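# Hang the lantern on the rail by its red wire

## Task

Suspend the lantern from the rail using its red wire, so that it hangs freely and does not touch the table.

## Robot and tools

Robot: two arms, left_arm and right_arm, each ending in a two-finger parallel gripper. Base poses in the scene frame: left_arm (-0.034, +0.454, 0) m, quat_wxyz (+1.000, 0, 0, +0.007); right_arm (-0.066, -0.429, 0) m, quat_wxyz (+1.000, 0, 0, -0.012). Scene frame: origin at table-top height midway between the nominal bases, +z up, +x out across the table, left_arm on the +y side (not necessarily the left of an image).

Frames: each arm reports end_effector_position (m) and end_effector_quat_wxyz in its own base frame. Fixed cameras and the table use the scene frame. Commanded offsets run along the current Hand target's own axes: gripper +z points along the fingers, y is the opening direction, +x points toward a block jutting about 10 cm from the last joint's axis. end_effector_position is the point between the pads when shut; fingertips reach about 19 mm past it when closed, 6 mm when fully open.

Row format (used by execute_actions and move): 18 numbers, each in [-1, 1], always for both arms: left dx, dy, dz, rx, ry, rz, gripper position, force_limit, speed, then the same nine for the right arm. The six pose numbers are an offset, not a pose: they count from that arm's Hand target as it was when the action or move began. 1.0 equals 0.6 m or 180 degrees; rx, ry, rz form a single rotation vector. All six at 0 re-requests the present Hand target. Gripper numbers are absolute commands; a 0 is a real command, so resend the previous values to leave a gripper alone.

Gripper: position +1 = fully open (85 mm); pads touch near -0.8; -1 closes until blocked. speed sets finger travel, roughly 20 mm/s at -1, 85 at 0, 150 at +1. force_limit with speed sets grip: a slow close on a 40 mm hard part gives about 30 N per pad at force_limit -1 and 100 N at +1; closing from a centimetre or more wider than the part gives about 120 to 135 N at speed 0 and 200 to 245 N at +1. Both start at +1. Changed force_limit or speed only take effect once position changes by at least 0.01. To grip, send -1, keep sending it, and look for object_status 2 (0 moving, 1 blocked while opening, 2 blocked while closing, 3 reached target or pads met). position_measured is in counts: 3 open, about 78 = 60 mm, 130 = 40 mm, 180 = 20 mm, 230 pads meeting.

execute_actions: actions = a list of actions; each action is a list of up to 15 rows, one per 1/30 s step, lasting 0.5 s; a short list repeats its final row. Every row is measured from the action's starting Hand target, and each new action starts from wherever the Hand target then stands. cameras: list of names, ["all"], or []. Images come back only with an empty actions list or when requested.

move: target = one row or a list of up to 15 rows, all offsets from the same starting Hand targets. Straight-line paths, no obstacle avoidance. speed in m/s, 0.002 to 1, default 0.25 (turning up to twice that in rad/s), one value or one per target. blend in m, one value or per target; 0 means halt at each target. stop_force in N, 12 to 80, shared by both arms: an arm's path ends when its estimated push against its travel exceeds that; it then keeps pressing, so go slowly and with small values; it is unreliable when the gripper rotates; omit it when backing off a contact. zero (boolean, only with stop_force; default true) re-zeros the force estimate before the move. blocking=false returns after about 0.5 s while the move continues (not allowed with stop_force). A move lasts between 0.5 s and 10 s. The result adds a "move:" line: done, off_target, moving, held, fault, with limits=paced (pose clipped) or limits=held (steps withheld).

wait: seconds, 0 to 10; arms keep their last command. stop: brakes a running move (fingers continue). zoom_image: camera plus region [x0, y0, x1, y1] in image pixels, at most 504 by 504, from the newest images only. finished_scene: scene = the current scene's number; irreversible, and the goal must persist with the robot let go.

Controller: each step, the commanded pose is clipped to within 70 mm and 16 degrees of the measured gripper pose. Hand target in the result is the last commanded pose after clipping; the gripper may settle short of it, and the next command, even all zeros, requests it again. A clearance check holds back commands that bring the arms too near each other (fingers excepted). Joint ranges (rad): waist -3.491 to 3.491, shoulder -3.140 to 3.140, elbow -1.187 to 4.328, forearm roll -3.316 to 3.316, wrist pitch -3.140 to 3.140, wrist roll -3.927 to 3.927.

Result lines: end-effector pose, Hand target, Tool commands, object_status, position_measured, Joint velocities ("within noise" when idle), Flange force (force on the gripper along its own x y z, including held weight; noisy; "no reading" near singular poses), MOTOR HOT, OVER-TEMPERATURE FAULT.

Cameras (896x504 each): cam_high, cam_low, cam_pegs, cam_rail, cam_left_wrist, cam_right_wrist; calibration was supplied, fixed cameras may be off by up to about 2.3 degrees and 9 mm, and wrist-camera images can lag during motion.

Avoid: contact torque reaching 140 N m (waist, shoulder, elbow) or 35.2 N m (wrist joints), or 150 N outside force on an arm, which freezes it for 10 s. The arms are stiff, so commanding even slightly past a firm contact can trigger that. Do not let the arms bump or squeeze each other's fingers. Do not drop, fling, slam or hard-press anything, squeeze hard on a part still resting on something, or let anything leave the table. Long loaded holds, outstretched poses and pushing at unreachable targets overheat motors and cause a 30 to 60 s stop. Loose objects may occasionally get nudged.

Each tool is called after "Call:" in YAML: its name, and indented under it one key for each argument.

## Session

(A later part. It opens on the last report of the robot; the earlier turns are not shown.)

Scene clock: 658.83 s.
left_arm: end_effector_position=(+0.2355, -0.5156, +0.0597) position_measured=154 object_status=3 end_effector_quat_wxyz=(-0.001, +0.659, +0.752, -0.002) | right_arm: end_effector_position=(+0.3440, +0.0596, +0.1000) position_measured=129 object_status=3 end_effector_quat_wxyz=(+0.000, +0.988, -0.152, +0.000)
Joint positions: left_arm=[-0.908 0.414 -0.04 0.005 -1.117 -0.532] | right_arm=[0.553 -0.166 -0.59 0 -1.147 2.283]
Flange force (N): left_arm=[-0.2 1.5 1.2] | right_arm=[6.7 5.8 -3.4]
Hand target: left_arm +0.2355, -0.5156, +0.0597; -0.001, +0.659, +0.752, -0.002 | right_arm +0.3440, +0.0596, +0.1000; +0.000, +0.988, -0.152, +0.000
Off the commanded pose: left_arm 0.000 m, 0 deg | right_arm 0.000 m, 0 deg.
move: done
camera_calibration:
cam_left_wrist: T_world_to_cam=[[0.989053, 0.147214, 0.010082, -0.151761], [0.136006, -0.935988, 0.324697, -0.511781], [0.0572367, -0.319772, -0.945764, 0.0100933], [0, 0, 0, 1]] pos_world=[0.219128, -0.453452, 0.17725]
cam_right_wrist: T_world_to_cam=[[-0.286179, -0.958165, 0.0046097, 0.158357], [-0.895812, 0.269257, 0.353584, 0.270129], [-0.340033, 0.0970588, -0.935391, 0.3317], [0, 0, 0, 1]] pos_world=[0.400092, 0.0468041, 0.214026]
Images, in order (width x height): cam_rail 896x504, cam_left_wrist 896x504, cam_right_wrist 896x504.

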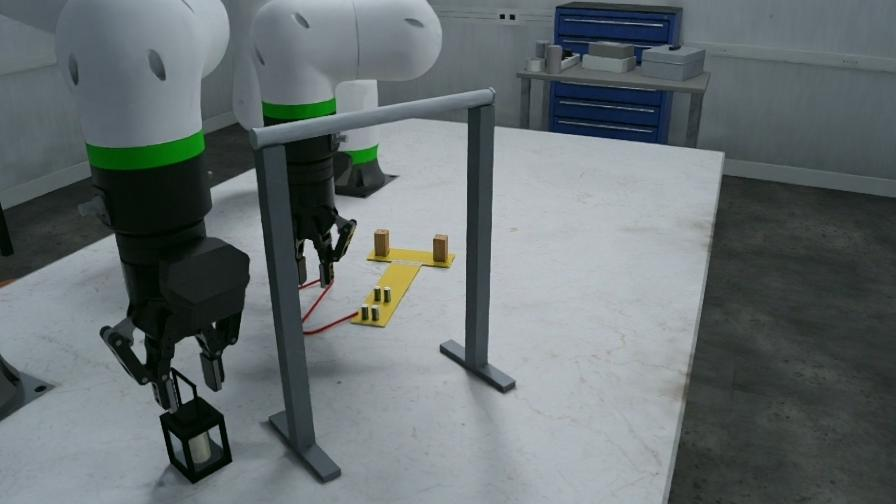

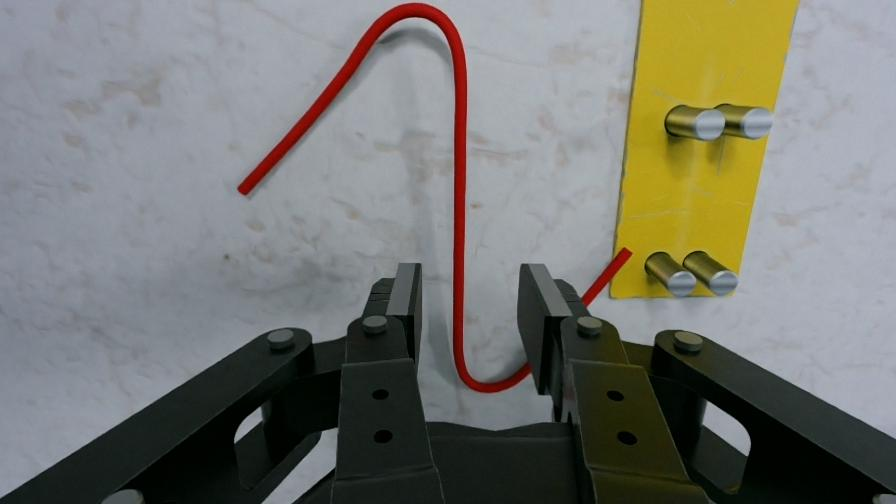

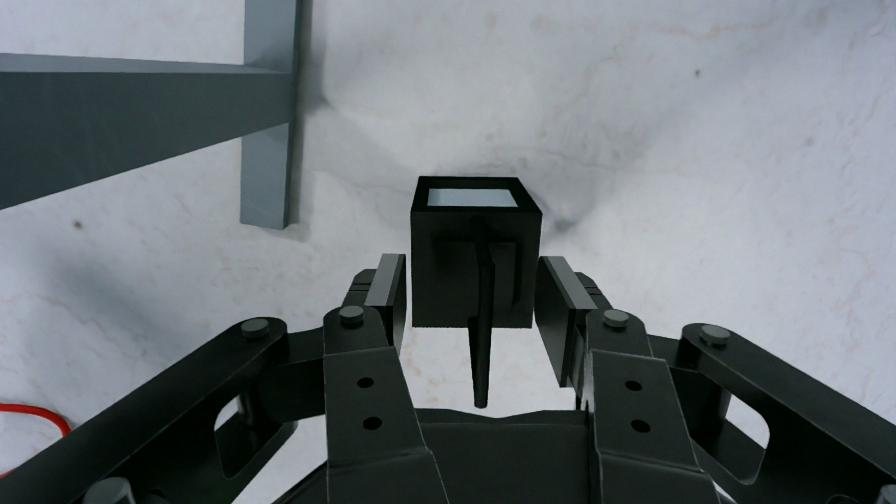

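Call:
move:
  target: [0,-0.0015,0.0675,0,0,0,-0.2,0.3,-0.3,0,0.002,0,0,0,0,-1,-0.5,-1]
  speed: 0.1

Call:
move:
  target: [0,0,0,0,0,0,-1,0.3,-1,0,0,0,0,0,0,-1,-0.5,-1]
  speed: 0.1
  cameras: ["cam_right_wrist","cam_left_wrist","cam_rail"]

Scene clock: 665.90 s.
left_arm: end_effector_position=(+0.2345, -0.5158, +0.0192) position_measured=154 object_status=3 end_effector_quat_wxyz=(-0.001, +0.659, +0.752, -0.002) | right_arm: end_effector_position=(+0.3436, +0.0584, +0.1000) position_measured=224 object_status=0 end_effector_quat_wxyz=(+0.000, +0.988, -0.152, +0.000)
Joint positions: left_arm=[-0.91 0.461 -0.08 0.005 -1.031 -0.531] | right_arm=[0.551 -0.167 -0.591 0 -1.148 2.285]
Flange force (N): left_arm=[-0.7 1.5 0.8] | right_arm=[7.4 6.1 -0.8]
Hand target: left_arm +0.2345, -0.5158, +0.0192; -0.001, +0.659, +0.752, -0.002 | right_arm +0.3436, +0.0584, +0.1000; +0.000, +0.988, -0.152, +0.000
Off the commanded pose: left_arm 0.000 m, 0 deg | right_arm 0.000 m, 0 deg.
move: done

Scene clock: 667.77 s.
left_arm: end_effector_position=(+0.2345, -0.5158, +0.0192) position_measured=226 object_status=0 end_effector_quat_wxyz=(-0.001, +0.659, +0.752, -0.002) | right_arm: end_effector_position=(+0.3436, +0.0584, +0.1000) position_measured=224 object_status=2 end_effector_quat_wxyz=(+0.000, +0.988, -0.152, +0.000)
Joint positions: left_arm=[-0.91 0.461 -0.08 0.005 -1.031 -0.531] | right_arm=[0.551 -0.167 -0.591 0 -1.148 2.285]
Flange force (N): left_arm=[-1.3 1.4 1.6] | right_arm=[7.2 6.0 -1.2]
Hand target: left_arm +0.2345, -0.5158, +0.0192; -0.001, +0.659, +0.752, -0.002 | right_arm +0.3436, +0.0584, +0.1000; +0.000, +0.988, -0.152, +0.000
Off the commanded pose: left_arm 0.000 m, 0 deg | right_arm 0.000 m, 0 deg.
move: done
camera_calibration:
cam_left_wrist: T_world_to_cam=[[0.989053, 0.147214, 0.010082, -0.150334], [0.136006, -0.935988, 0.324697, -0.498682], [0.0572367, -0.319772, -0.945764, -0.0282169], [0, 0, 0, 1]] pos_world=[0.218128, -0.453652, 0.13675]
cam_right_wrist: T_world_to_cam=[[-0.286179, -0.958165, 0.0046097, 0.157093], [-0.895812, 0.269257, 0.353584, 0.270093], [-0.340033, 0.0970588, -0.935391, 0.33168], [0, 0, 0, 1]] pos_world=[0.399692, 0.0456041, 0.214026]
Images, in order (width x height): cam_rail 896x504, cam_left_wrist 896x504, cam_right_wrist 896x504.

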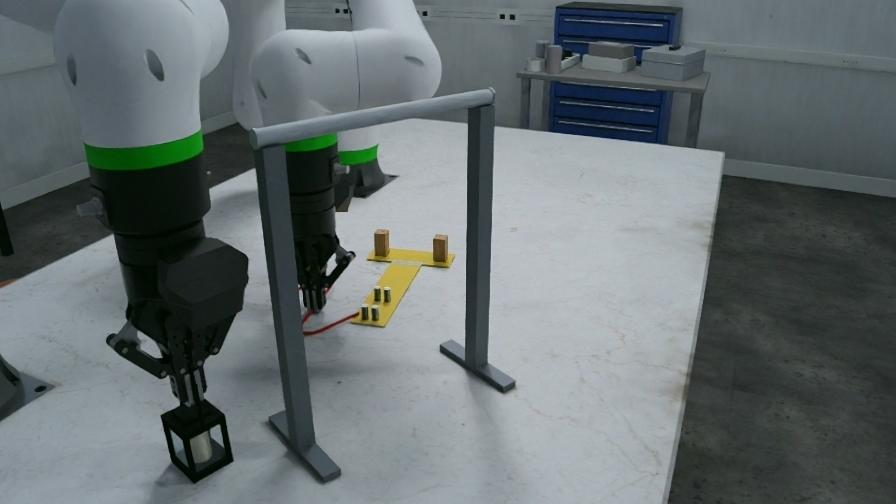

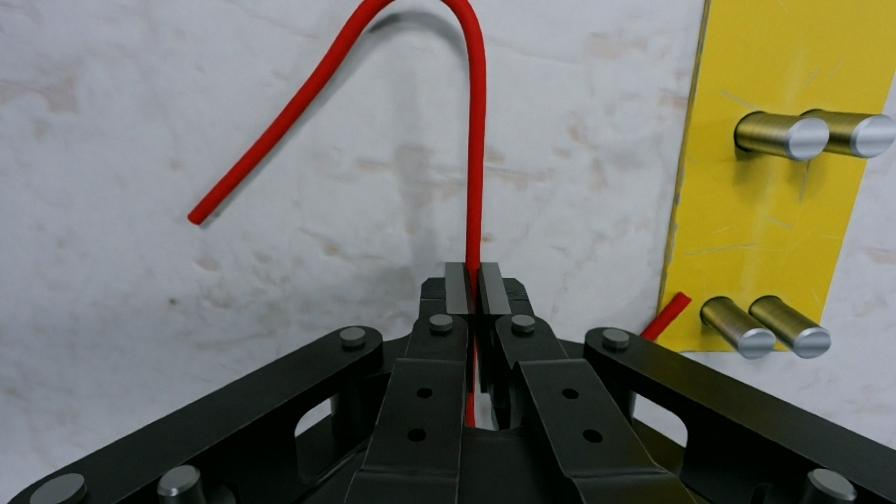

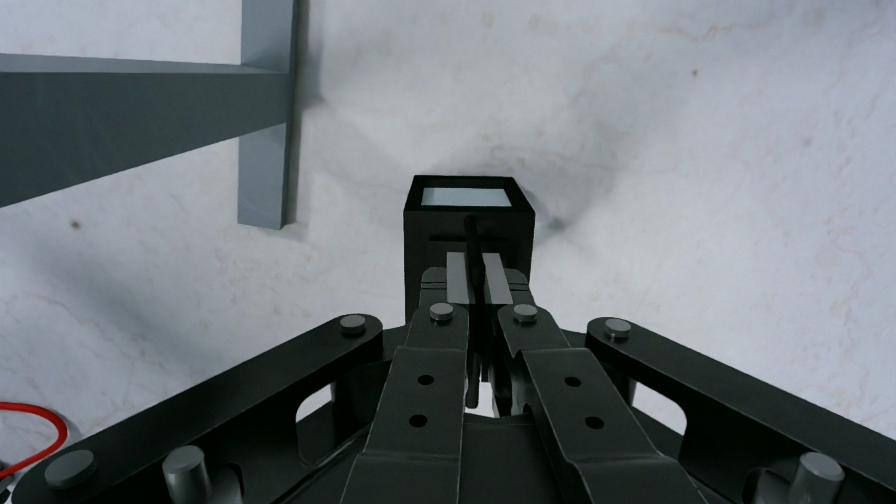

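Call:
move:
  target: [0,0,0,0,0,0,-0.55,0.3,-0.5,0,0,0,0,0,0,-1,-0.5,-1]
  speed: 0.05

Call:
move:
  target: [0,0,0.0033,0,0,0,-0.55,0.3,-0.5,0,0,-0.05,0,0,0,-1,-0.5,-1]
  speed: 0.05

Call:
move:
  target: [0,0,0,0,0,0,-1,0.3,-1,0,0,0,0,0,0,-1,-0.5,-1]
  speed: 0.05
  cameras: ["cam_right_wrist","cam_left_wrist","cam_rail"]

Scene clock: 682.27 s.
left_arm: end_effector_position=(+0.2345, -0.5158, +0.0192) position_measured=199 object_status=0 end_effector_quat_wxyz=(-0.001, +0.659, +0.752, -0.002) | right_arm: end_effector_position=(+0.3436, +0.0584, +0.1000) position_measured=224 object_status=2 end_effector_quat_wxyz=(+0.000, +0.988, -0.152, +0.000)
Joint positions: left_arm=[-0.91 0.461 -0.08 0.005 -1.031 -0.531] | right_arm=[0.551 -0.167 -0.591 0 -1.148 2.285]
Flange force (N): left_arm=[-0.9 1.4 1.4] | right_arm=[7.5 6.0 -0.8]
Hand target: left_arm +0.2345, -0.5158, +0.0192; -0.001, +0.659, +0.752, -0.002 | right_arm +0.3436, +0.0584, +0.1000; +0.000, +0.988, -0.152, +0.000
Off the commanded pose: left_arm 0.000 m, 0 deg | right_arm 0.000 m, 0 deg.
move: done

Scene clock: 683.17 s.
left_arm: end_effector_position=(+0.2345, -0.5159, +0.0174) position_measured=199 object_status=3 end_effector_quat_wxyz=(-0.001, +0.659, +0.752, -0.002) | right_arm: end_effector_position=(+0.3436, +0.0585, +0.1300) position_measured=224 object_status=2 end_effector_quat_wxyz=(+0.000, +0.988, -0.152, +0.000)
Joint positions: left_arm=[-0.91 0.463 -0.081 0.005 -1.027 -0.531] | right_arm=[0.551 -0.2 -0.542 0 -1.229 2.285]
Flange force (N): left_arm=[19.9 3.2 -109.5] | right_arm=[6.4 6.0 -0.6]
Hand target: left_arm +0.2345, -0.5158, +0.0173; -0.001, +0.659, +0.752, -0.002 | right_arm +0.3436, +0.0585, +0.1300; +0.000, +0.988, -0.152, +0.000
Off the commanded pose: left_arm 0.000 m, 0 deg | right_arm 0.000 m, 0 deg.
move: done

Scene clock: 684.20 s.
left_arm: end_effector_position=(+0.2345, -0.5158, +0.0172) position_measured=225 object_status=0 end_effector_quat_wxyz=(-0.001, +0.659, +0.752, -0.002) | right_arm: end_effector_position=(+0.3436, +0.0585, +0.1300) position_measured=224 object_status=2 end_effector_quat_wxyz=(+0.000, +0.988, -0.152, +0.000)
Joint positions: left_arm=[-0.91 0.463 -0.081 0.005 -1.027 -0.531] | right_arm=[0.551 -0.2 -0.542 0 -1.229 2.285]
Flange force (N): left_arm=[-6.1 4.1 -96.4] | right_arm=[6.2 6.2 -0.8]
Hand target: left_arm +0.2345, -0.5158, +0.0173; -0.001, +0.659, +0.752, -0.002 | right_arm +0.3436, +0.0585, +0.1300; +0.000, +0.988, -0.152, +0.000
Off the commanded pose: left_arm 0.000 m, 0 deg | right_arm 0.000 m, 0 deg.
move: done
camera_calibration:
cam_left_wrist: T_world_to_cam=[[0.989053, 0.147214, 0.010082, -0.150215], [0.136006, -0.935988, 0.324697, -0.498019], [0.0572367, -0.319772, -0.945764, -0.0301027], [0, 0, 0, 1]] pos_world=[0.218028, -0.453652, 0.13475]
cam_right_wrist: T_world_to_cam=[[-0.286179, -0.958165, 0.00460935, 0.156984], [-0.895824, 0.26926, 0.353551, 0.259588], [-0.340001, 0.0970497, -0.935404, 0.359767], [0, 0, 0, 1]] pos_world=[0.399792, 0.0456041, 0.244026]
Images, in order (width x height): cam_rail 896x504, cam_left_wrist 896x504, cam_right_wrist 896x504.

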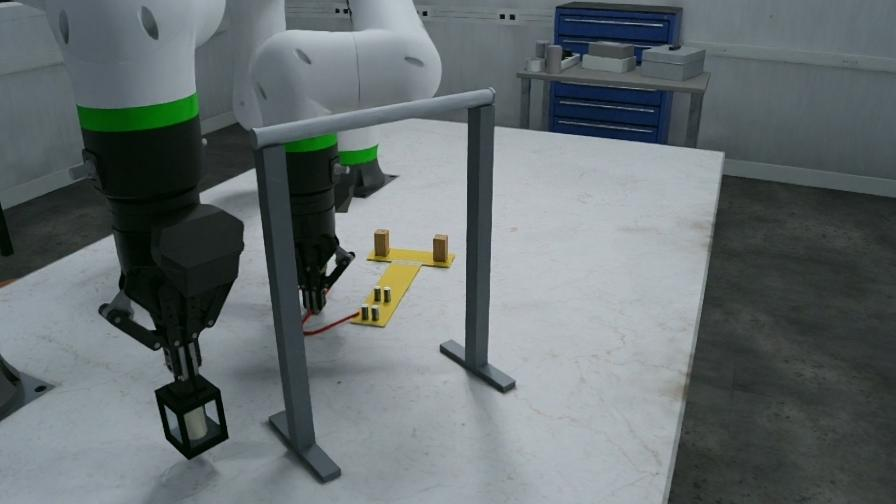

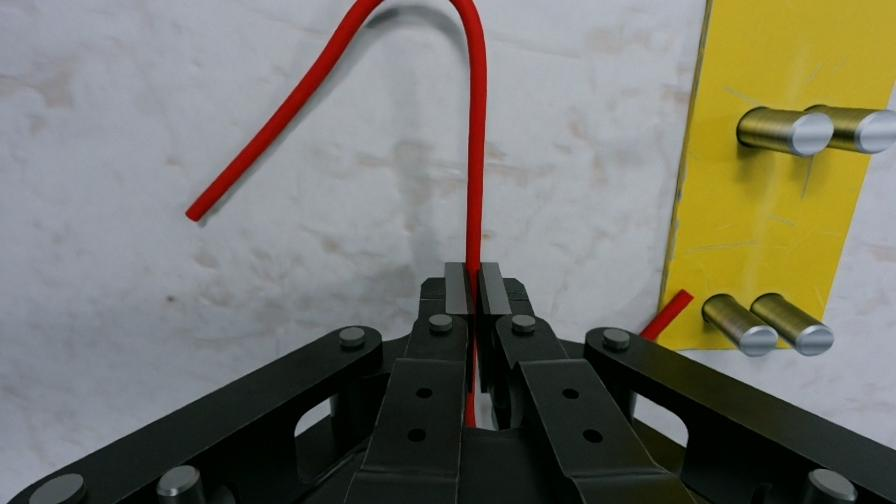

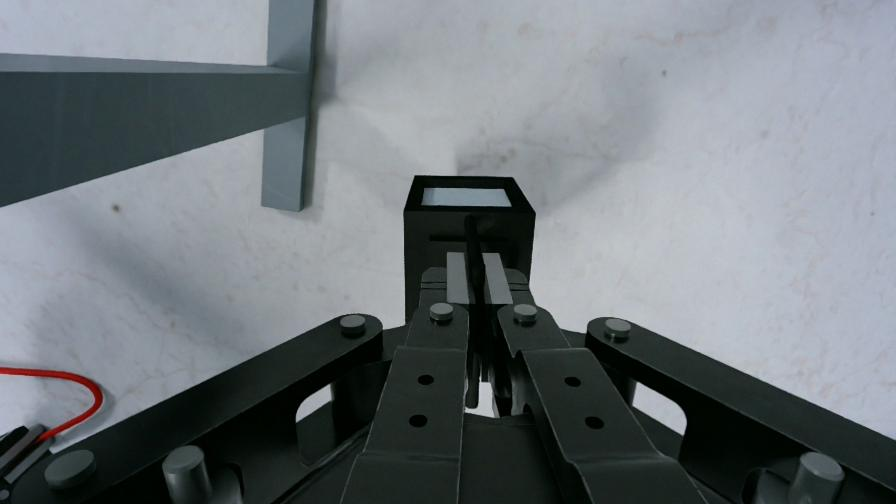

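Call:
move:
  target: [0,0,-0.1,0,0,0,-1,0.3,-1,0,0,0,0,0,0,-1,-0.5,-1]
  speed: 0.05
  cameras: ["cam_left_wrist","cam_pegs"]

Scene clock: 687.43 s.
left_arm: end_effector_position=(+0.2347, -0.5157, +0.0773) position_measured=225 object_status=2 end_effector_quat_wxyz=(-0.001, +0.659, +0.752, -0.002) | right_arm: end_effector_position=(+0.3436, +0.0585, +0.1300) position_measured=224 object_status=2 end_effector_quat_wxyz=(+0.000, +0.988, -0.152, +0.000)
Joint positions: left_arm=[-0.91 0.395 -0.022 0.005 -1.154 -0.53] | right_arm=[0.551 -0.2 -0.542 0 -1.229 2.285]
Flange force (N): left_arm=[0.0 1.4 0.9] | right_arm=[7.5 6.5 -1.1]
Hand target: left_arm +0.2347, -0.5157, +0.0773; -0.001, +0.659, +0.752, -0.002 | right_arm +0.3436, +0.0585, +0.1300; +0.000, +0.988, -0.152, +0.000
Off the commanded pose: left_arm 0.000 m, 0 deg | right_arm 0.000 m, 0 deg.
move: done
camera_calibration:
cam_left_wrist: T_world_to_cam=[[0.989048, 0.147244, 0.010161, -0.151133], [0.136003, -0.935954, 0.324798, -0.517484], [0.0573348, -0.319859, -0.945729, 0.0266846], [0, 0, 0, 1]] pos_world=[0.218327, -0.453552, 0.19485]
Images, in order (width x height): cam_pegs 896x504, cam_left_wrist 896x504.

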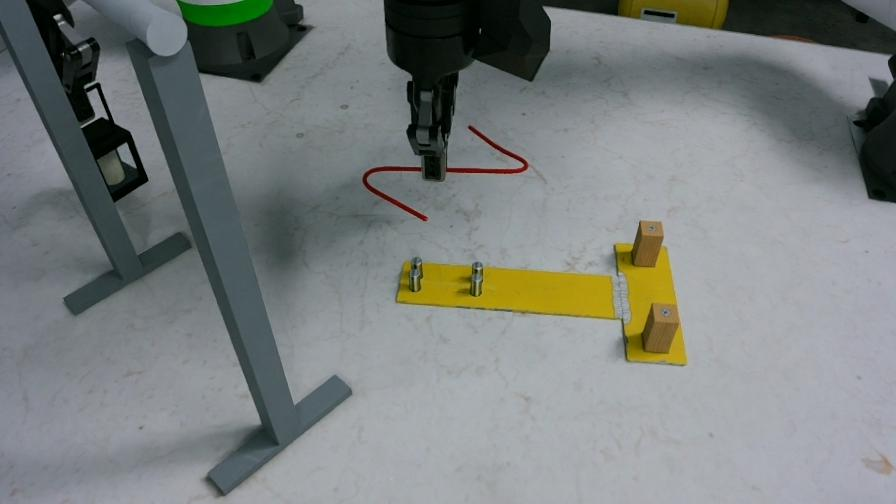

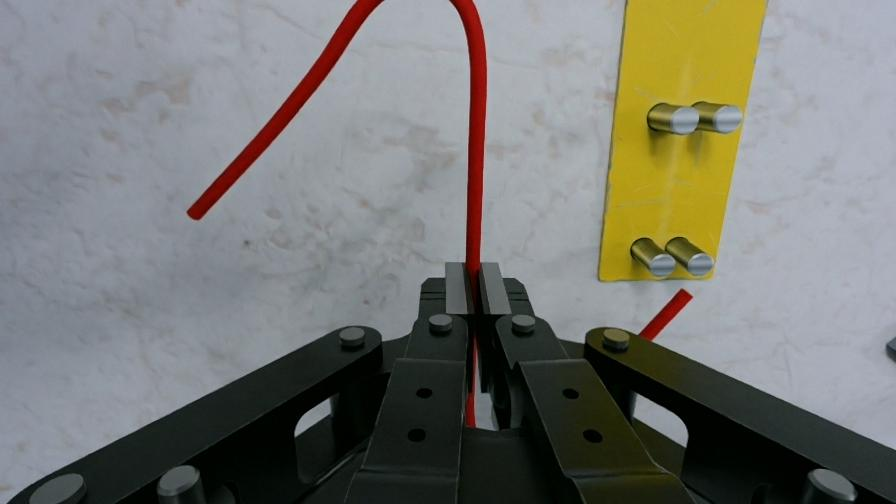

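Call:
move:
  target:
    - [0,0,-0.17,0,0,0,-1,0.3,-1,0,0,0,0,0,0,-1,-0.5,-1]
    - [0.1623,0.2052,-0.338,-0.2039,-0.4691,0.2039,-1,0.3,-1,0,0,0,0,0,0,-1,-0.5,-1]
  speed: 0.2
  blend: 0.02
  cameras: ["cam_left_wrist","cam_high","cam_low"]

Scene clock: 710.83 s.
left_arm: end_effector_position=(+0.3446, -0.4024, +0.2794) position_measured=225 object_status=2 end_effector_quat_wxyz=(+0.674, +0.638, +0.303, -0.217) | right_arm: end_effector_position=(+0.3436, +0.0585, +0.1300) position_measured=224 object_status=2 end_effector_quat_wxyz=(+0.000, +0.988, -0.152, +0.000)
Joint positions: left_arm=[-0.527 -0.005 -1.045 2.161 -1.256 -3.523] | right_arm=[0.551 -0.2 -0.542 0 -1.229 2.285]
Flange force (N): left_arm=[1.5 1.8 -1.6] | right_arm=[8.1 6.1 -1.1]
Hand target: left_arm +0.3446, -0.4024, +0.2794; +0.674, +0.638, +0.304, -0.217 | right_arm +0.3436, +0.0585, +0.1300; +0.000, +0.988, -0.152, +0.000
Off the commanded pose: left_arm 0.000 m, 0 deg | right_arm 0.000 m, 0 deg.
move: done
camera_calibration:
cam_left_wrist: T_world_to_cam=[[0.687908, 0.107276, 0.717827, -0.388502], [-0.719505, 0.23075, 0.655032, 0.18004], [-0.0953695, -0.967081, 0.23592, -0.290297], [0, 0, 0, 1]] pos_world=[0.369108, -0.280608, 0.229432]
Images, in order (width x height): cam_high 896x504, cam_low 896x504, cam_left_wrist 896x504.

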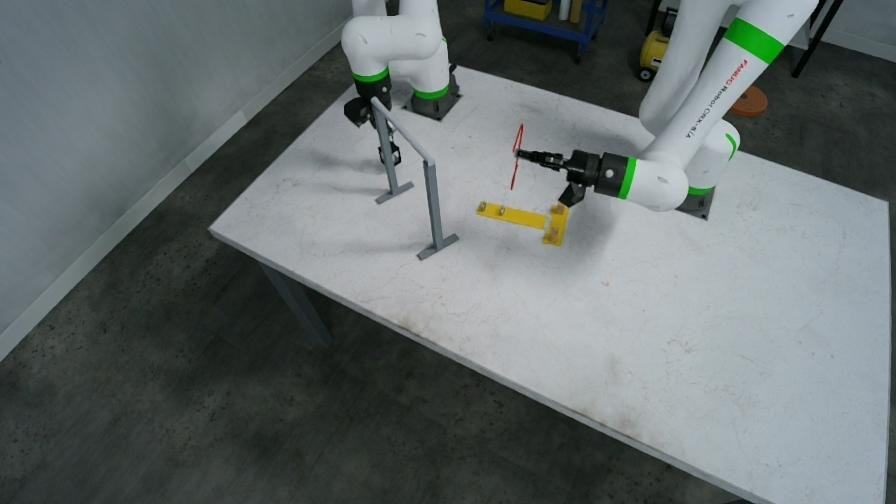

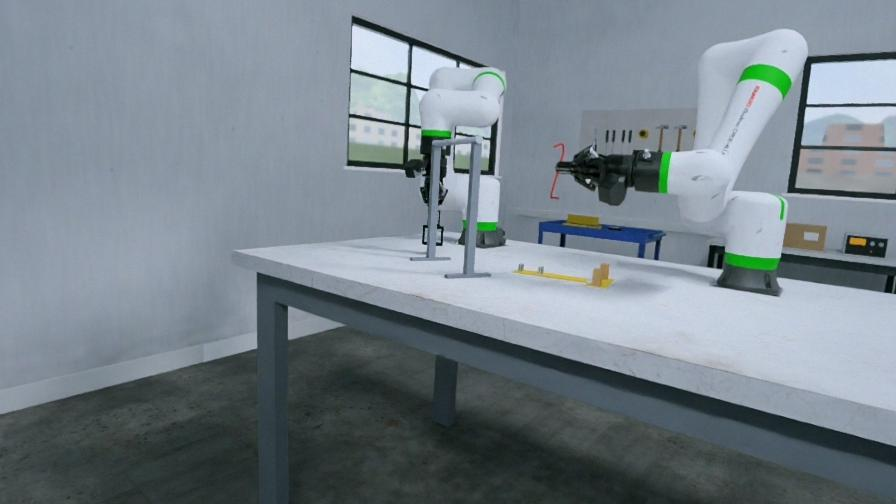

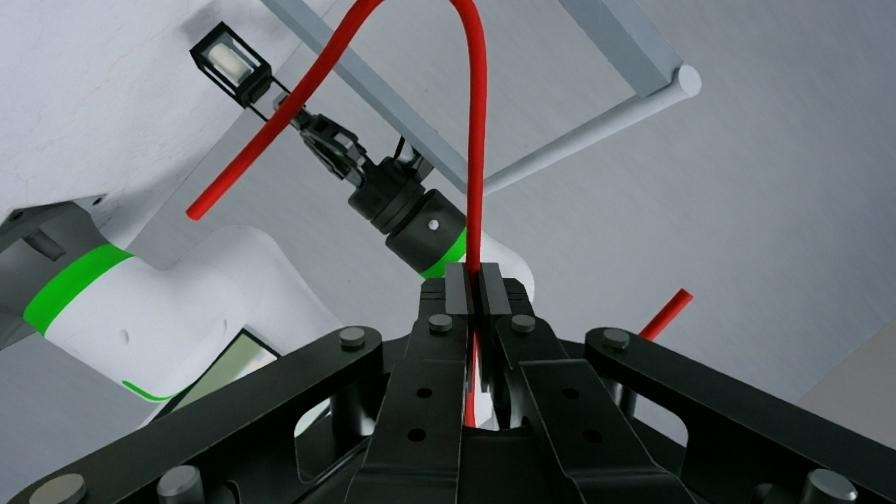

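Call:
move:
  target:
    - [0,0,0,0,0,0,-1,0.3,-1,-0.1387,-0.294,-0.02,0,0,0.348,-1,-0.5,-1]
    - [0,0,0,0,0,0,-1,0.3,-1,-0.1387,-0.294,0.03,0,0,0.348,-1,-0.5,-1]
  speed: 0.15
  cameras: ["cam_right_wrist","cam_high","cam_rail"]

Scene clock: 717.27 s.
left_arm: end_effector_position=(+0.3446, -0.4024, +0.2794) position_measured=225 object_status=2 end_effector_quat_wxyz=(+0.674, +0.638, +0.304, -0.217) | right_arm: end_effector_position=(+0.3302, +0.1412, +0.1343) position_measured=224 object_status=2 end_effector_quat_wxyz=(+0.004, +0.924, -0.382, -0.003)
Joint positions: left_arm=[-0.527 -0.005 -1.045 2.161 -1.256 -3.523] | right_arm=[0.773 -0.166 -0.504 -0.002 -1.242 1.586]
Flange force (N): left_arm=[1.6 1.3 -1.2] | right_arm=[9.8 9.9 -0.9]
Flange force when the fault began (N): right_arm=[36.8 126.8 -2.4]
Hand target: left_arm +0.3446, -0.4024, +0.2794; +0.674, +0.638, +0.304, -0.217 | right_arm +0.3302, +0.1412, +0.1343; +0.004, +0.924, -0.382, -0.003 (not the last commanded pose)
Tool commands: left_gripper/position=-1.0 left_gripper/force_limit=+0.3 left_gripper/speed=-1.0 right_gripper/position=-1.0 right_gripper/force_limit=-0.498039 right_gripper/speed=-1.0
Off the commanded pose: left_arm 0.000 m, 0 deg | right_arm 0.113 m, 35 deg.
FORCE FAULT: contact force on the right arm reached its limit, and that arm stopped. The contact can be on any part of that arm, not only on its tool. That arm's remaining commands of this call were not run. That arm is still stopped at the end of this call. That arm stays stopped for about 10 more seconds. Until then a move that you send moves the other arm only, and its call returns only when the move has ended. Once the stop has ended, the next robot result says so. If the stop ends while you think or write, that arm runs what you send next, counted from a new Hand target: where the arm stands when the stop ends. While its stop runs, that arm takes no new command, but its gripper still runs the gripper command that each later call begins with. Until it ends, the stop uses up actions while you think or wait. An arm that is not stopped still takes commands.
move: fault (right_arm); path passed 0 of 2 targets
camera_calibration:
cam_right_wrist: T_world_to_cam=[[-0.69486, -0.719033, 0.0126805, 0.332515], [-0.669117, 0.652883, 0.355002, 0.0944794], [-0.263537, 0.238192, -0.934779, 0.305871], [0, 0, 0, 1]] pos_world=[0.374878, 0.104549, 0.248165]
Images, in order (width x height): cam_high 896x504, cam_rail 896x504, cam_right_wrist 896x504.

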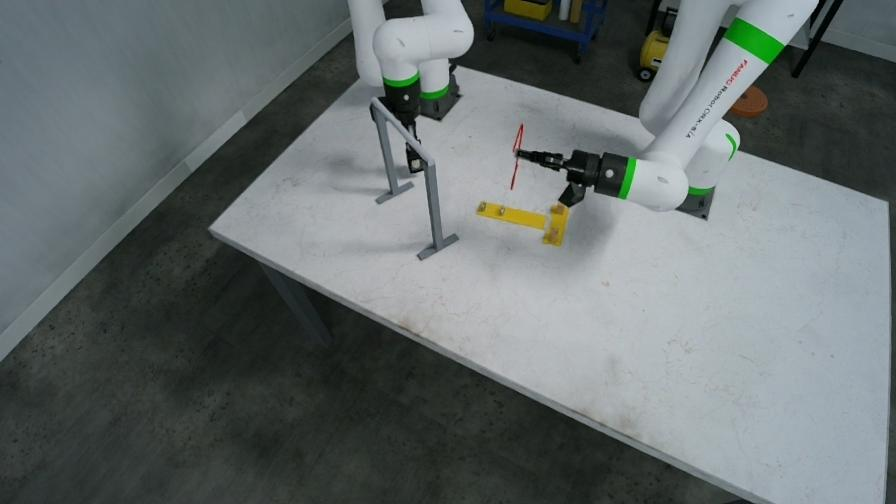

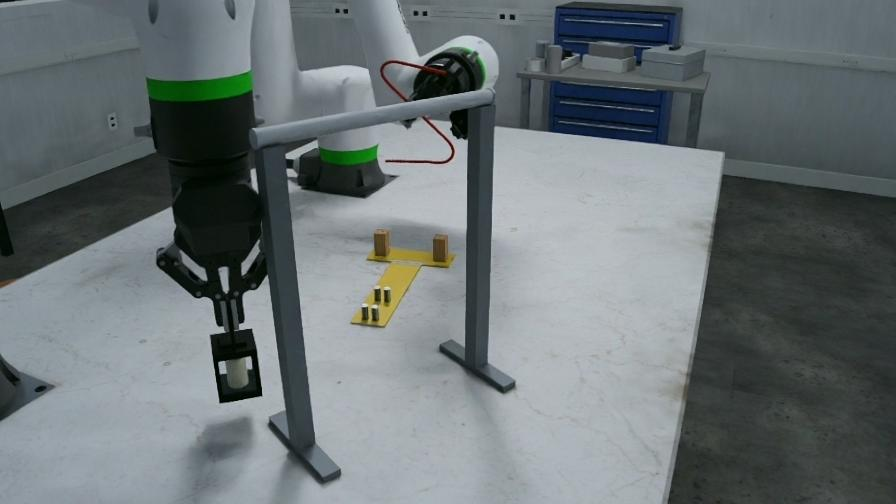

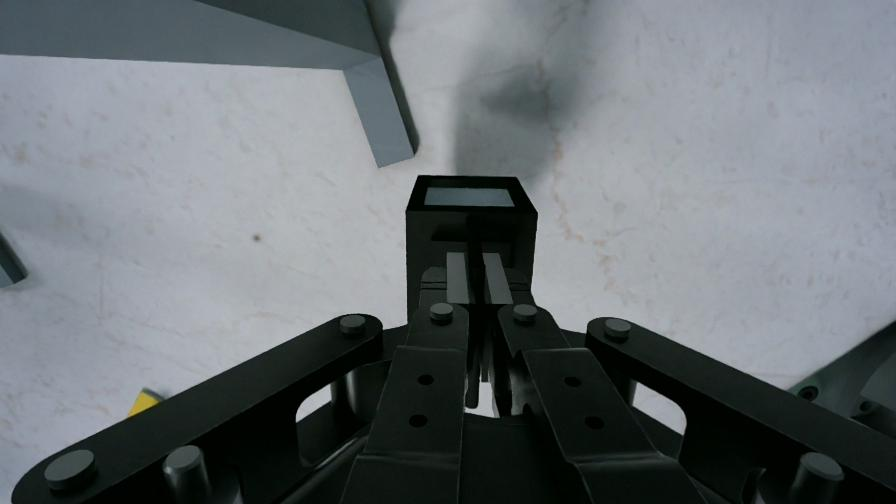

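Call:
wait:
  seconds: 3

Call:
move:
  target:
    - [0,0,0,0,0,0,-1,0.3,-1,0.0128,0.0488,0,0,0,0,-1,-0.5,-1]
    - [0,0,0,0,0,0,-1,0.3,-1,-0.0995,0.1017,0,0,0,0.1967,-1,-0.5,-1]
    - [0,0,0,0,0,0,-1,0.3,-1,-0.1655,-0.0953,0,0,0,0.1967,-1,-0.5,-1]
  speed: 0.12
  blend: 0.01
  cameras: ["cam_right_wrist","cam_high","cam_rail"]

Scene clock: 730.67 s.
left_arm: end_effector_position=(+0.3446, -0.4024, +0.2794) position_measured=225 object_status=2 end_effector_quat_wxyz=(+0.674, +0.638, +0.304, -0.217) | right_arm: end_effector_position=(+0.3302, +0.1412, +0.1343) position_measured=224 object_status=2 end_effector_quat_wxyz=(+0.004, +0.924, -0.382, -0.003)
Joint positions: left_arm=[-0.527 -0.005 -1.045 2.161 -1.256 -3.523] | right_arm=[0.773 -0.166 -0.504 -0.002 -1.242 1.586]
Flange force (N): left_arm=[1.0 1.4 -0.8] | right_arm=[10.0 9.8 -1.0]
Hand target: left_arm +0.3446, -0.4024, +0.2794; +0.674, +0.638, +0.304, -0.217 | right_arm +0.3302, +0.1412, +0.1343; +0.004, +0.924, -0.382, -0.003 (not the last commanded pose)
Tool commands: left_gripper/position=-1.0 left_gripper/force_limit=+0.3 left_gripper/speed=-1.0 right_gripper/position=-1.0 right_gripper/force_limit=-0.498039 right_gripper/speed=-1.0
Off the commanded pose: left_arm 0.000 m, 0 deg | right_arm 0.113 m, 35 deg.
FORCE FAULT, CONTINUED: the right arm's stop, for the force fault that an earlier result reported, is over. The rest of the stop counts as 19 of the actions that you can send in this scene. During its stop the right arm's controller moved it back a little. That arm's target is now where it stood when the stop ended, not its last command. That arm accepts commands again.
wait: 3.00 s; at rest from the start

Scene clock: 734.87 s.
left_arm: end_effector_position=(+0.3446, -0.4024, +0.2794) position_measured=225 object_status=2 end_effector_quat_wxyz=(+0.674, +0.638, +0.304, -0.217) | right_arm: end_effector_position=(+0.3002, +0.2519, +0.1340) position_measured=224 object_status=2 end_effector_quat_wxyz=(+0.004, +0.764, -0.645, -0.001)
Joint positions: left_arm=[-0.527 -0.005 -1.045 2.161 -1.256 -3.523] | right_arm=[1.033 -0.077 -0.425 -0.004 -1.23 0.709]
Flange force (N): left_arm=[1.7 1.7 -1.4] | right_arm=[4.9 -6.1 -1.2]
Hand target: left_arm +0.3446, -0.4024, +0.2794; +0.674, +0.638, +0.304, -0.217 | right_arm +0.3002, +0.2518, +0.1340; +0.004, +0.764, -0.645, -0.001
Off the commanded pose: left_arm 0.000 m, 0 deg | right_arm 0.000 m, 0 deg.
move: done
camera_calibration:
cam_right_wrist: T_world_to_cam=[[-0.982944, -0.183502, 0.0121352, 0.34288], [-0.167732, 0.921616, 0.349985, -0.215289], [-0.075407, 0.34198, -0.936677, 0.189029], [0, 0, 0, 1]] pos_world=[0.315175, 0.196689, 0.248246]
Images, in order (width x height): cam_high 896x504, cam_rail 896x504, cam_right_wrist 896x504.

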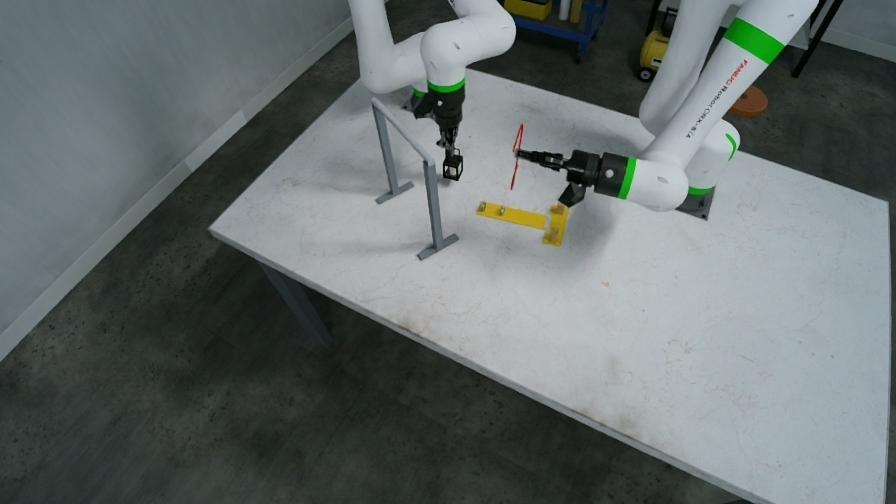

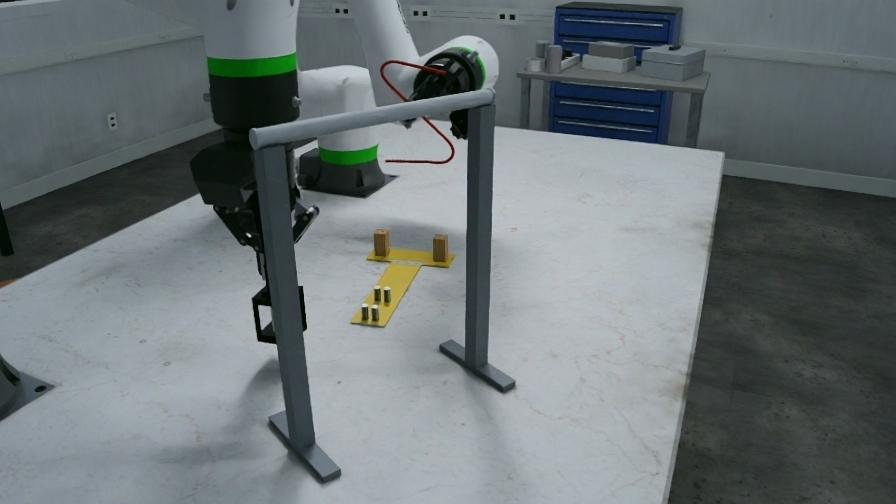

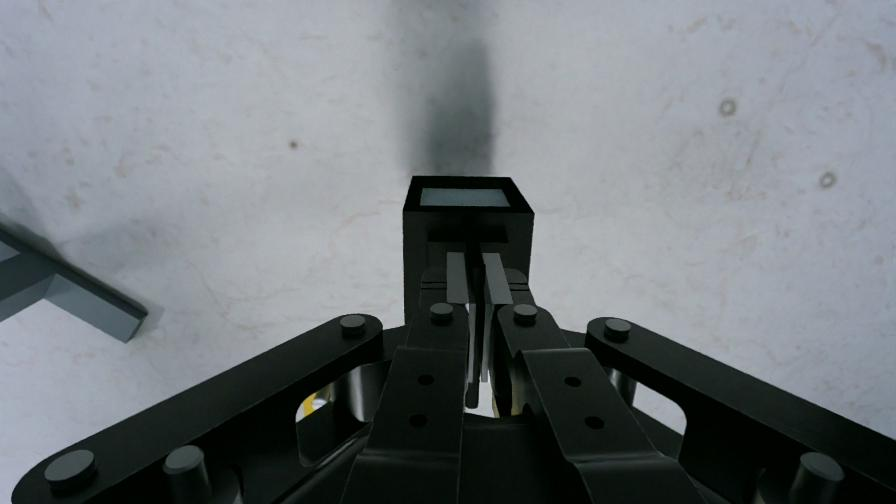

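Call:
move:
  target: [0,0,0,0,0,0,-1,0.3,-1,0,0,0.05,0,0,0,-1,-0.5,-1]
  speed: 0.06

Call:
move:
  target: [0,0,0,0,0,0,-1,0.3,-1,0,0,0.015,0,0,0,-1,-0.5,-1]
  speed: 0.01
  stop_force: 12

Call:
move:
  target: [0,0,0,0,0,0,-1,0.3,-1,0,0,0,0,0,0,-0.3,0.3,-1]
  speed: 0.05
  cameras: ["cam_right_wrist"]

Scene clock: 740.33 s.
left_arm: end_effector_position=(+0.3446, -0.4024, +0.2794) position_measured=225 object_status=2 end_effector_quat_wxyz=(+0.674, +0.638, +0.304, -0.217) | right_arm: end_effector_position=(+0.3000, +0.2517, +0.1040) position_measured=224 object_status=2 end_effector_quat_wxyz=(+0.004, +0.764, -0.645, -0.001)
Joint positions: left_arm=[-0.527 -0.005 -1.045 2.161 -1.256 -3.523] | right_arm=[1.033 -0.046 -0.472 -0.004 -1.153 0.709]
Flange force (N): left_arm=[1.6 1.5 -1.8] | right_arm=[5.1 -6.6 -0.8]
Hand target: left_arm +0.3446, -0.4024, +0.2794; +0.674, +0.638, +0.304, -0.217 | right_arm +0.3000, +0.2516, +0.1040; +0.004, +0.764, -0.645, -0.001
Off the commanded pose: left_arm 0.000 m, 0 deg | right_arm 0.000 m, 0 deg.
move: done

Scene clock: 741.37 s.
left_arm: end_effector_position=(+0.3446, -0.4024, +0.2794) position_measured=225 object_status=2 end_effector_quat_wxyz=(+0.674, +0.638, +0.304, -0.217) | right_arm: end_effector_position=(+0.3000, +0.2517, +0.0995) position_measured=224 object_status=2 end_effector_quat_wxyz=(+0.004, +0.764, -0.645, -0.001)
Joint positions: left_arm=[-0.527 -0.005 -1.045 2.161 -1.256 -3.523] | right_arm=[1.033 -0.041 -0.479 -0.004 -1.141 0.709]
Flange force (N): left_arm=[0.9 1.9 -1.3] | right_arm=[9.4 -2.9 -23.8]
Hand target: left_arm +0.3446, -0.4024, +0.2794; +0.674, +0.638, +0.304, -0.217 | right_arm +0.2999, +0.2517, +0.0995; +0.004, +0.764, -0.645, -0.001 (not the last commanded pose)
Off the commanded pose: left_arm 0.000 m, 0 deg | right_arm 0.004 m, 0 deg.
move: contact (right_arm)

Scene clock: 742.73 s.
left_arm: end_effector_position=(+0.3446, -0.4024, +0.2794) position_measured=225 object_status=2 end_effector_quat_wxyz=(+0.674, +0.638, +0.304, -0.217) | right_arm: end_effector_position=(+0.2999, +0.2517, +0.0994) position_measured=167 object_status=0 end_effector_quat_wxyz=(+0.004, +0.764, -0.645, -0.001)
Joint positions: left_arm=[-0.527 -0.005 -1.045 2.161 -1.256 -3.523] | right_arm=[1.033 -0.041 -0.479 -0.004 -1.141 0.709]
Flange force (N): left_arm=[1.5 1.4 -1.4] | right_arm=[5.2 -6.6 -3.7]
Hand target: left_arm +0.3446, -0.4024, +0.2794; +0.674, +0.638, +0.304, -0.217 | right_arm +0.2999, +0.2517, +0.0995; +0.004, +0.764, -0.645, -0.001
Off the commanded pose: left_arm 0.000 m, 0 deg | right_arm 0.000 m, 0 deg.
move: done
camera_calibration:
cam_right_wrist: T_world_to_cam=[[-0.98296, -0.183417, 0.0121862, 0.343044], [-0.167644, 0.921678, 0.349864, -0.203043], [-0.0754026, 0.341859, -0.936721, 0.156705], [0, 0, 0, 1]] pos_world=[0.314975, 0.196489, 0.213646]
Images, in order (width x height): cam_right_wrist 896x504.

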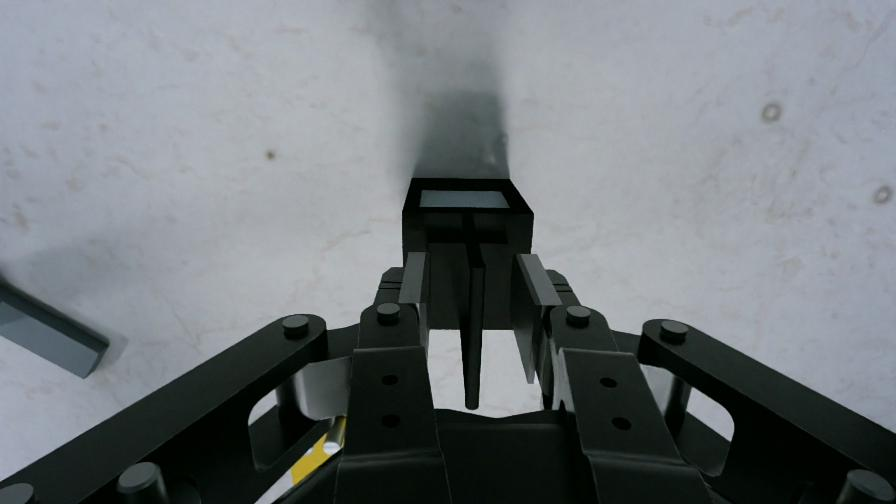

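Call:
move:
  target:
    - [0,0,0,0,0,0,-1,0.3,-1,0,0,-0.2,0,0,0,-0.3,0.3,-1]
    - [0,0,0,0,0,0,-1,0.3,-1,0.47,0.216,-0.3,0,0,0,-0.3,0.3,-1]
    - [-0.0363,-0.0353,0.3525,0,0,0,-1,0.3,-1,0.47,0.216,-0.3,0,0,0,-0.3,0.3,-1]
    - [0.0977,-0.1778,0.3522,0,0,0,-1,0.3,-1,0.47,0.216,-0.3,0,0,0,-0.3,0.3,-1]
  speed: 0.2
  blend: 0.03
  cameras: ["cam_left_wrist","cam_high","cam_rail","cam_low","cam_pegs"]

Scene clock: 756.23 s.
left_arm: end_effector_position=(+0.3425, -0.6161, +0.1619) position_measured=225 object_status=2 end_effector_quat_wxyz=(+0.674, +0.638, +0.303, -0.217) | right_arm: end_effector_position=(+0.2211, -0.0473, +0.2815) position_measured=167 object_status=3 end_effector_quat_wxyz=(+0.004, +0.764, -0.645, -0.001)
Joint positions: left_arm=[-1.078 0.521 -0.661 2.756 -1.209 -3.814] | right_arm=[0.404 -0.614 -0.442 0.001 -1.752 1.336]
Flange force (N): left_arm=[1.7 0.8 1.1] | right_arm=[15.3 -3.4 -3.4]
Hand target: left_arm +0.3425, -0.6161, +0.1618; +0.674, +0.638, +0.304, -0.217 | right_arm +0.2211, -0.0473, +0.2815; +0.004, +0.764, -0.645, -0.001
Off the commanded pose: left_arm 0.000 m, 0 deg | right_arm 0.000 m, 0 deg.
move: done
camera_calibration:
cam_left_wrist: T_world_to_cam=[[0.687863, 0.107291, 0.717867, -0.279779], [-0.719548, 0.230744, 0.654987, 0.304802], [-0.0953691, -0.967081, 0.235922, -0.469346], [0, 0, 0, 1]] pos_world=[0.367008, -0.494208, 0.111932]
Images, in order (width x height): cam_high 896x504, cam_low 896x504, cam_pegs 896x504, cam_rail 896x504, cam_left_wrist 896x504.

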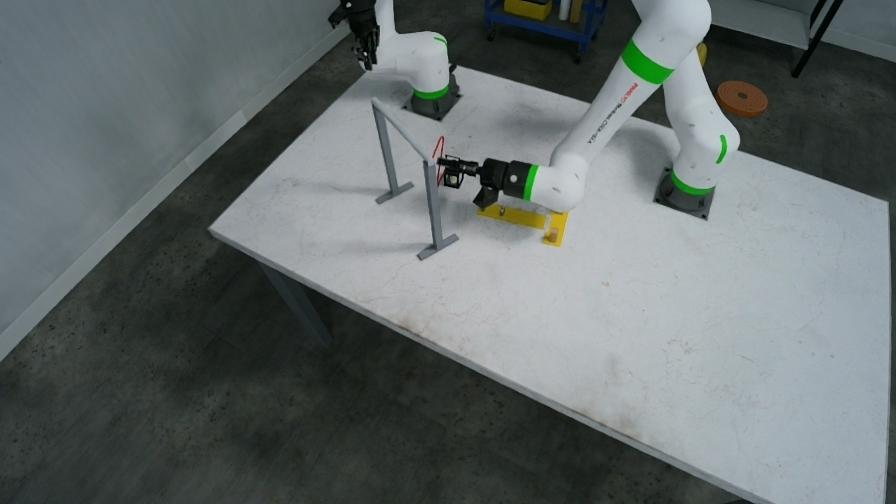

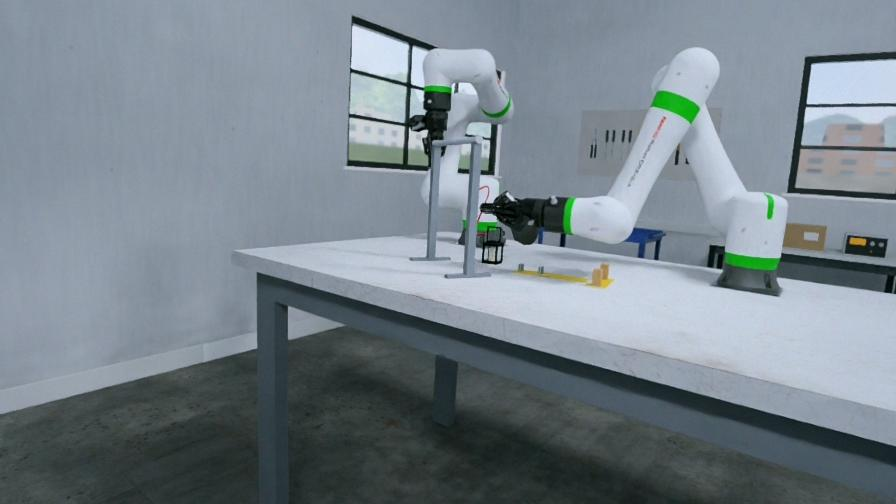

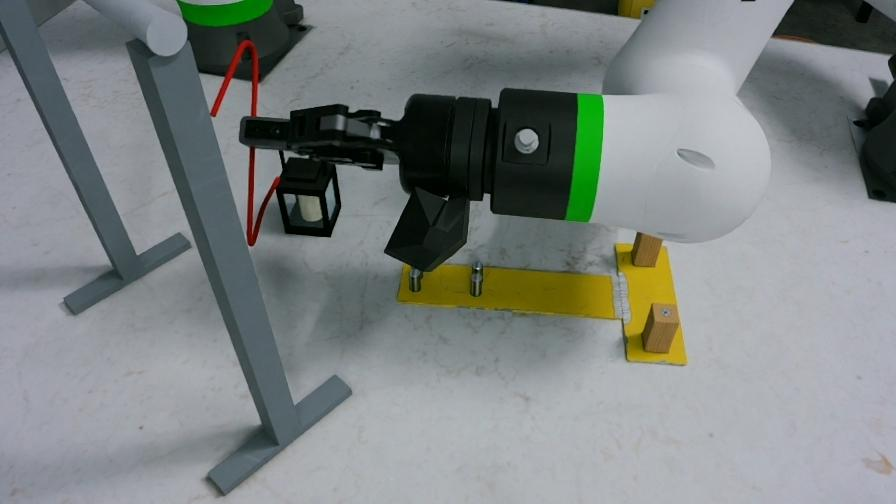

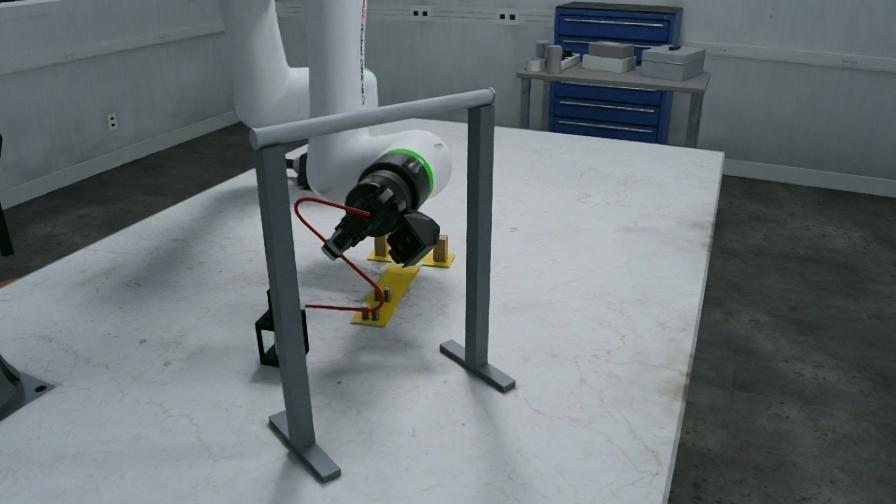

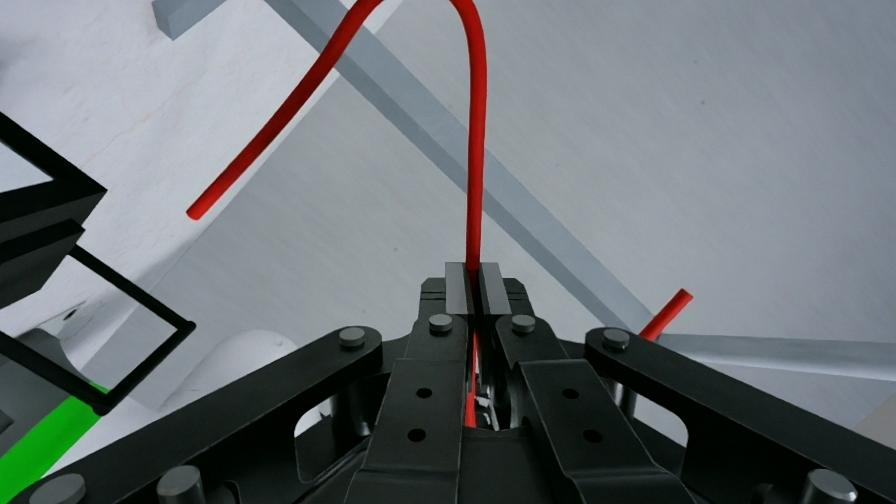

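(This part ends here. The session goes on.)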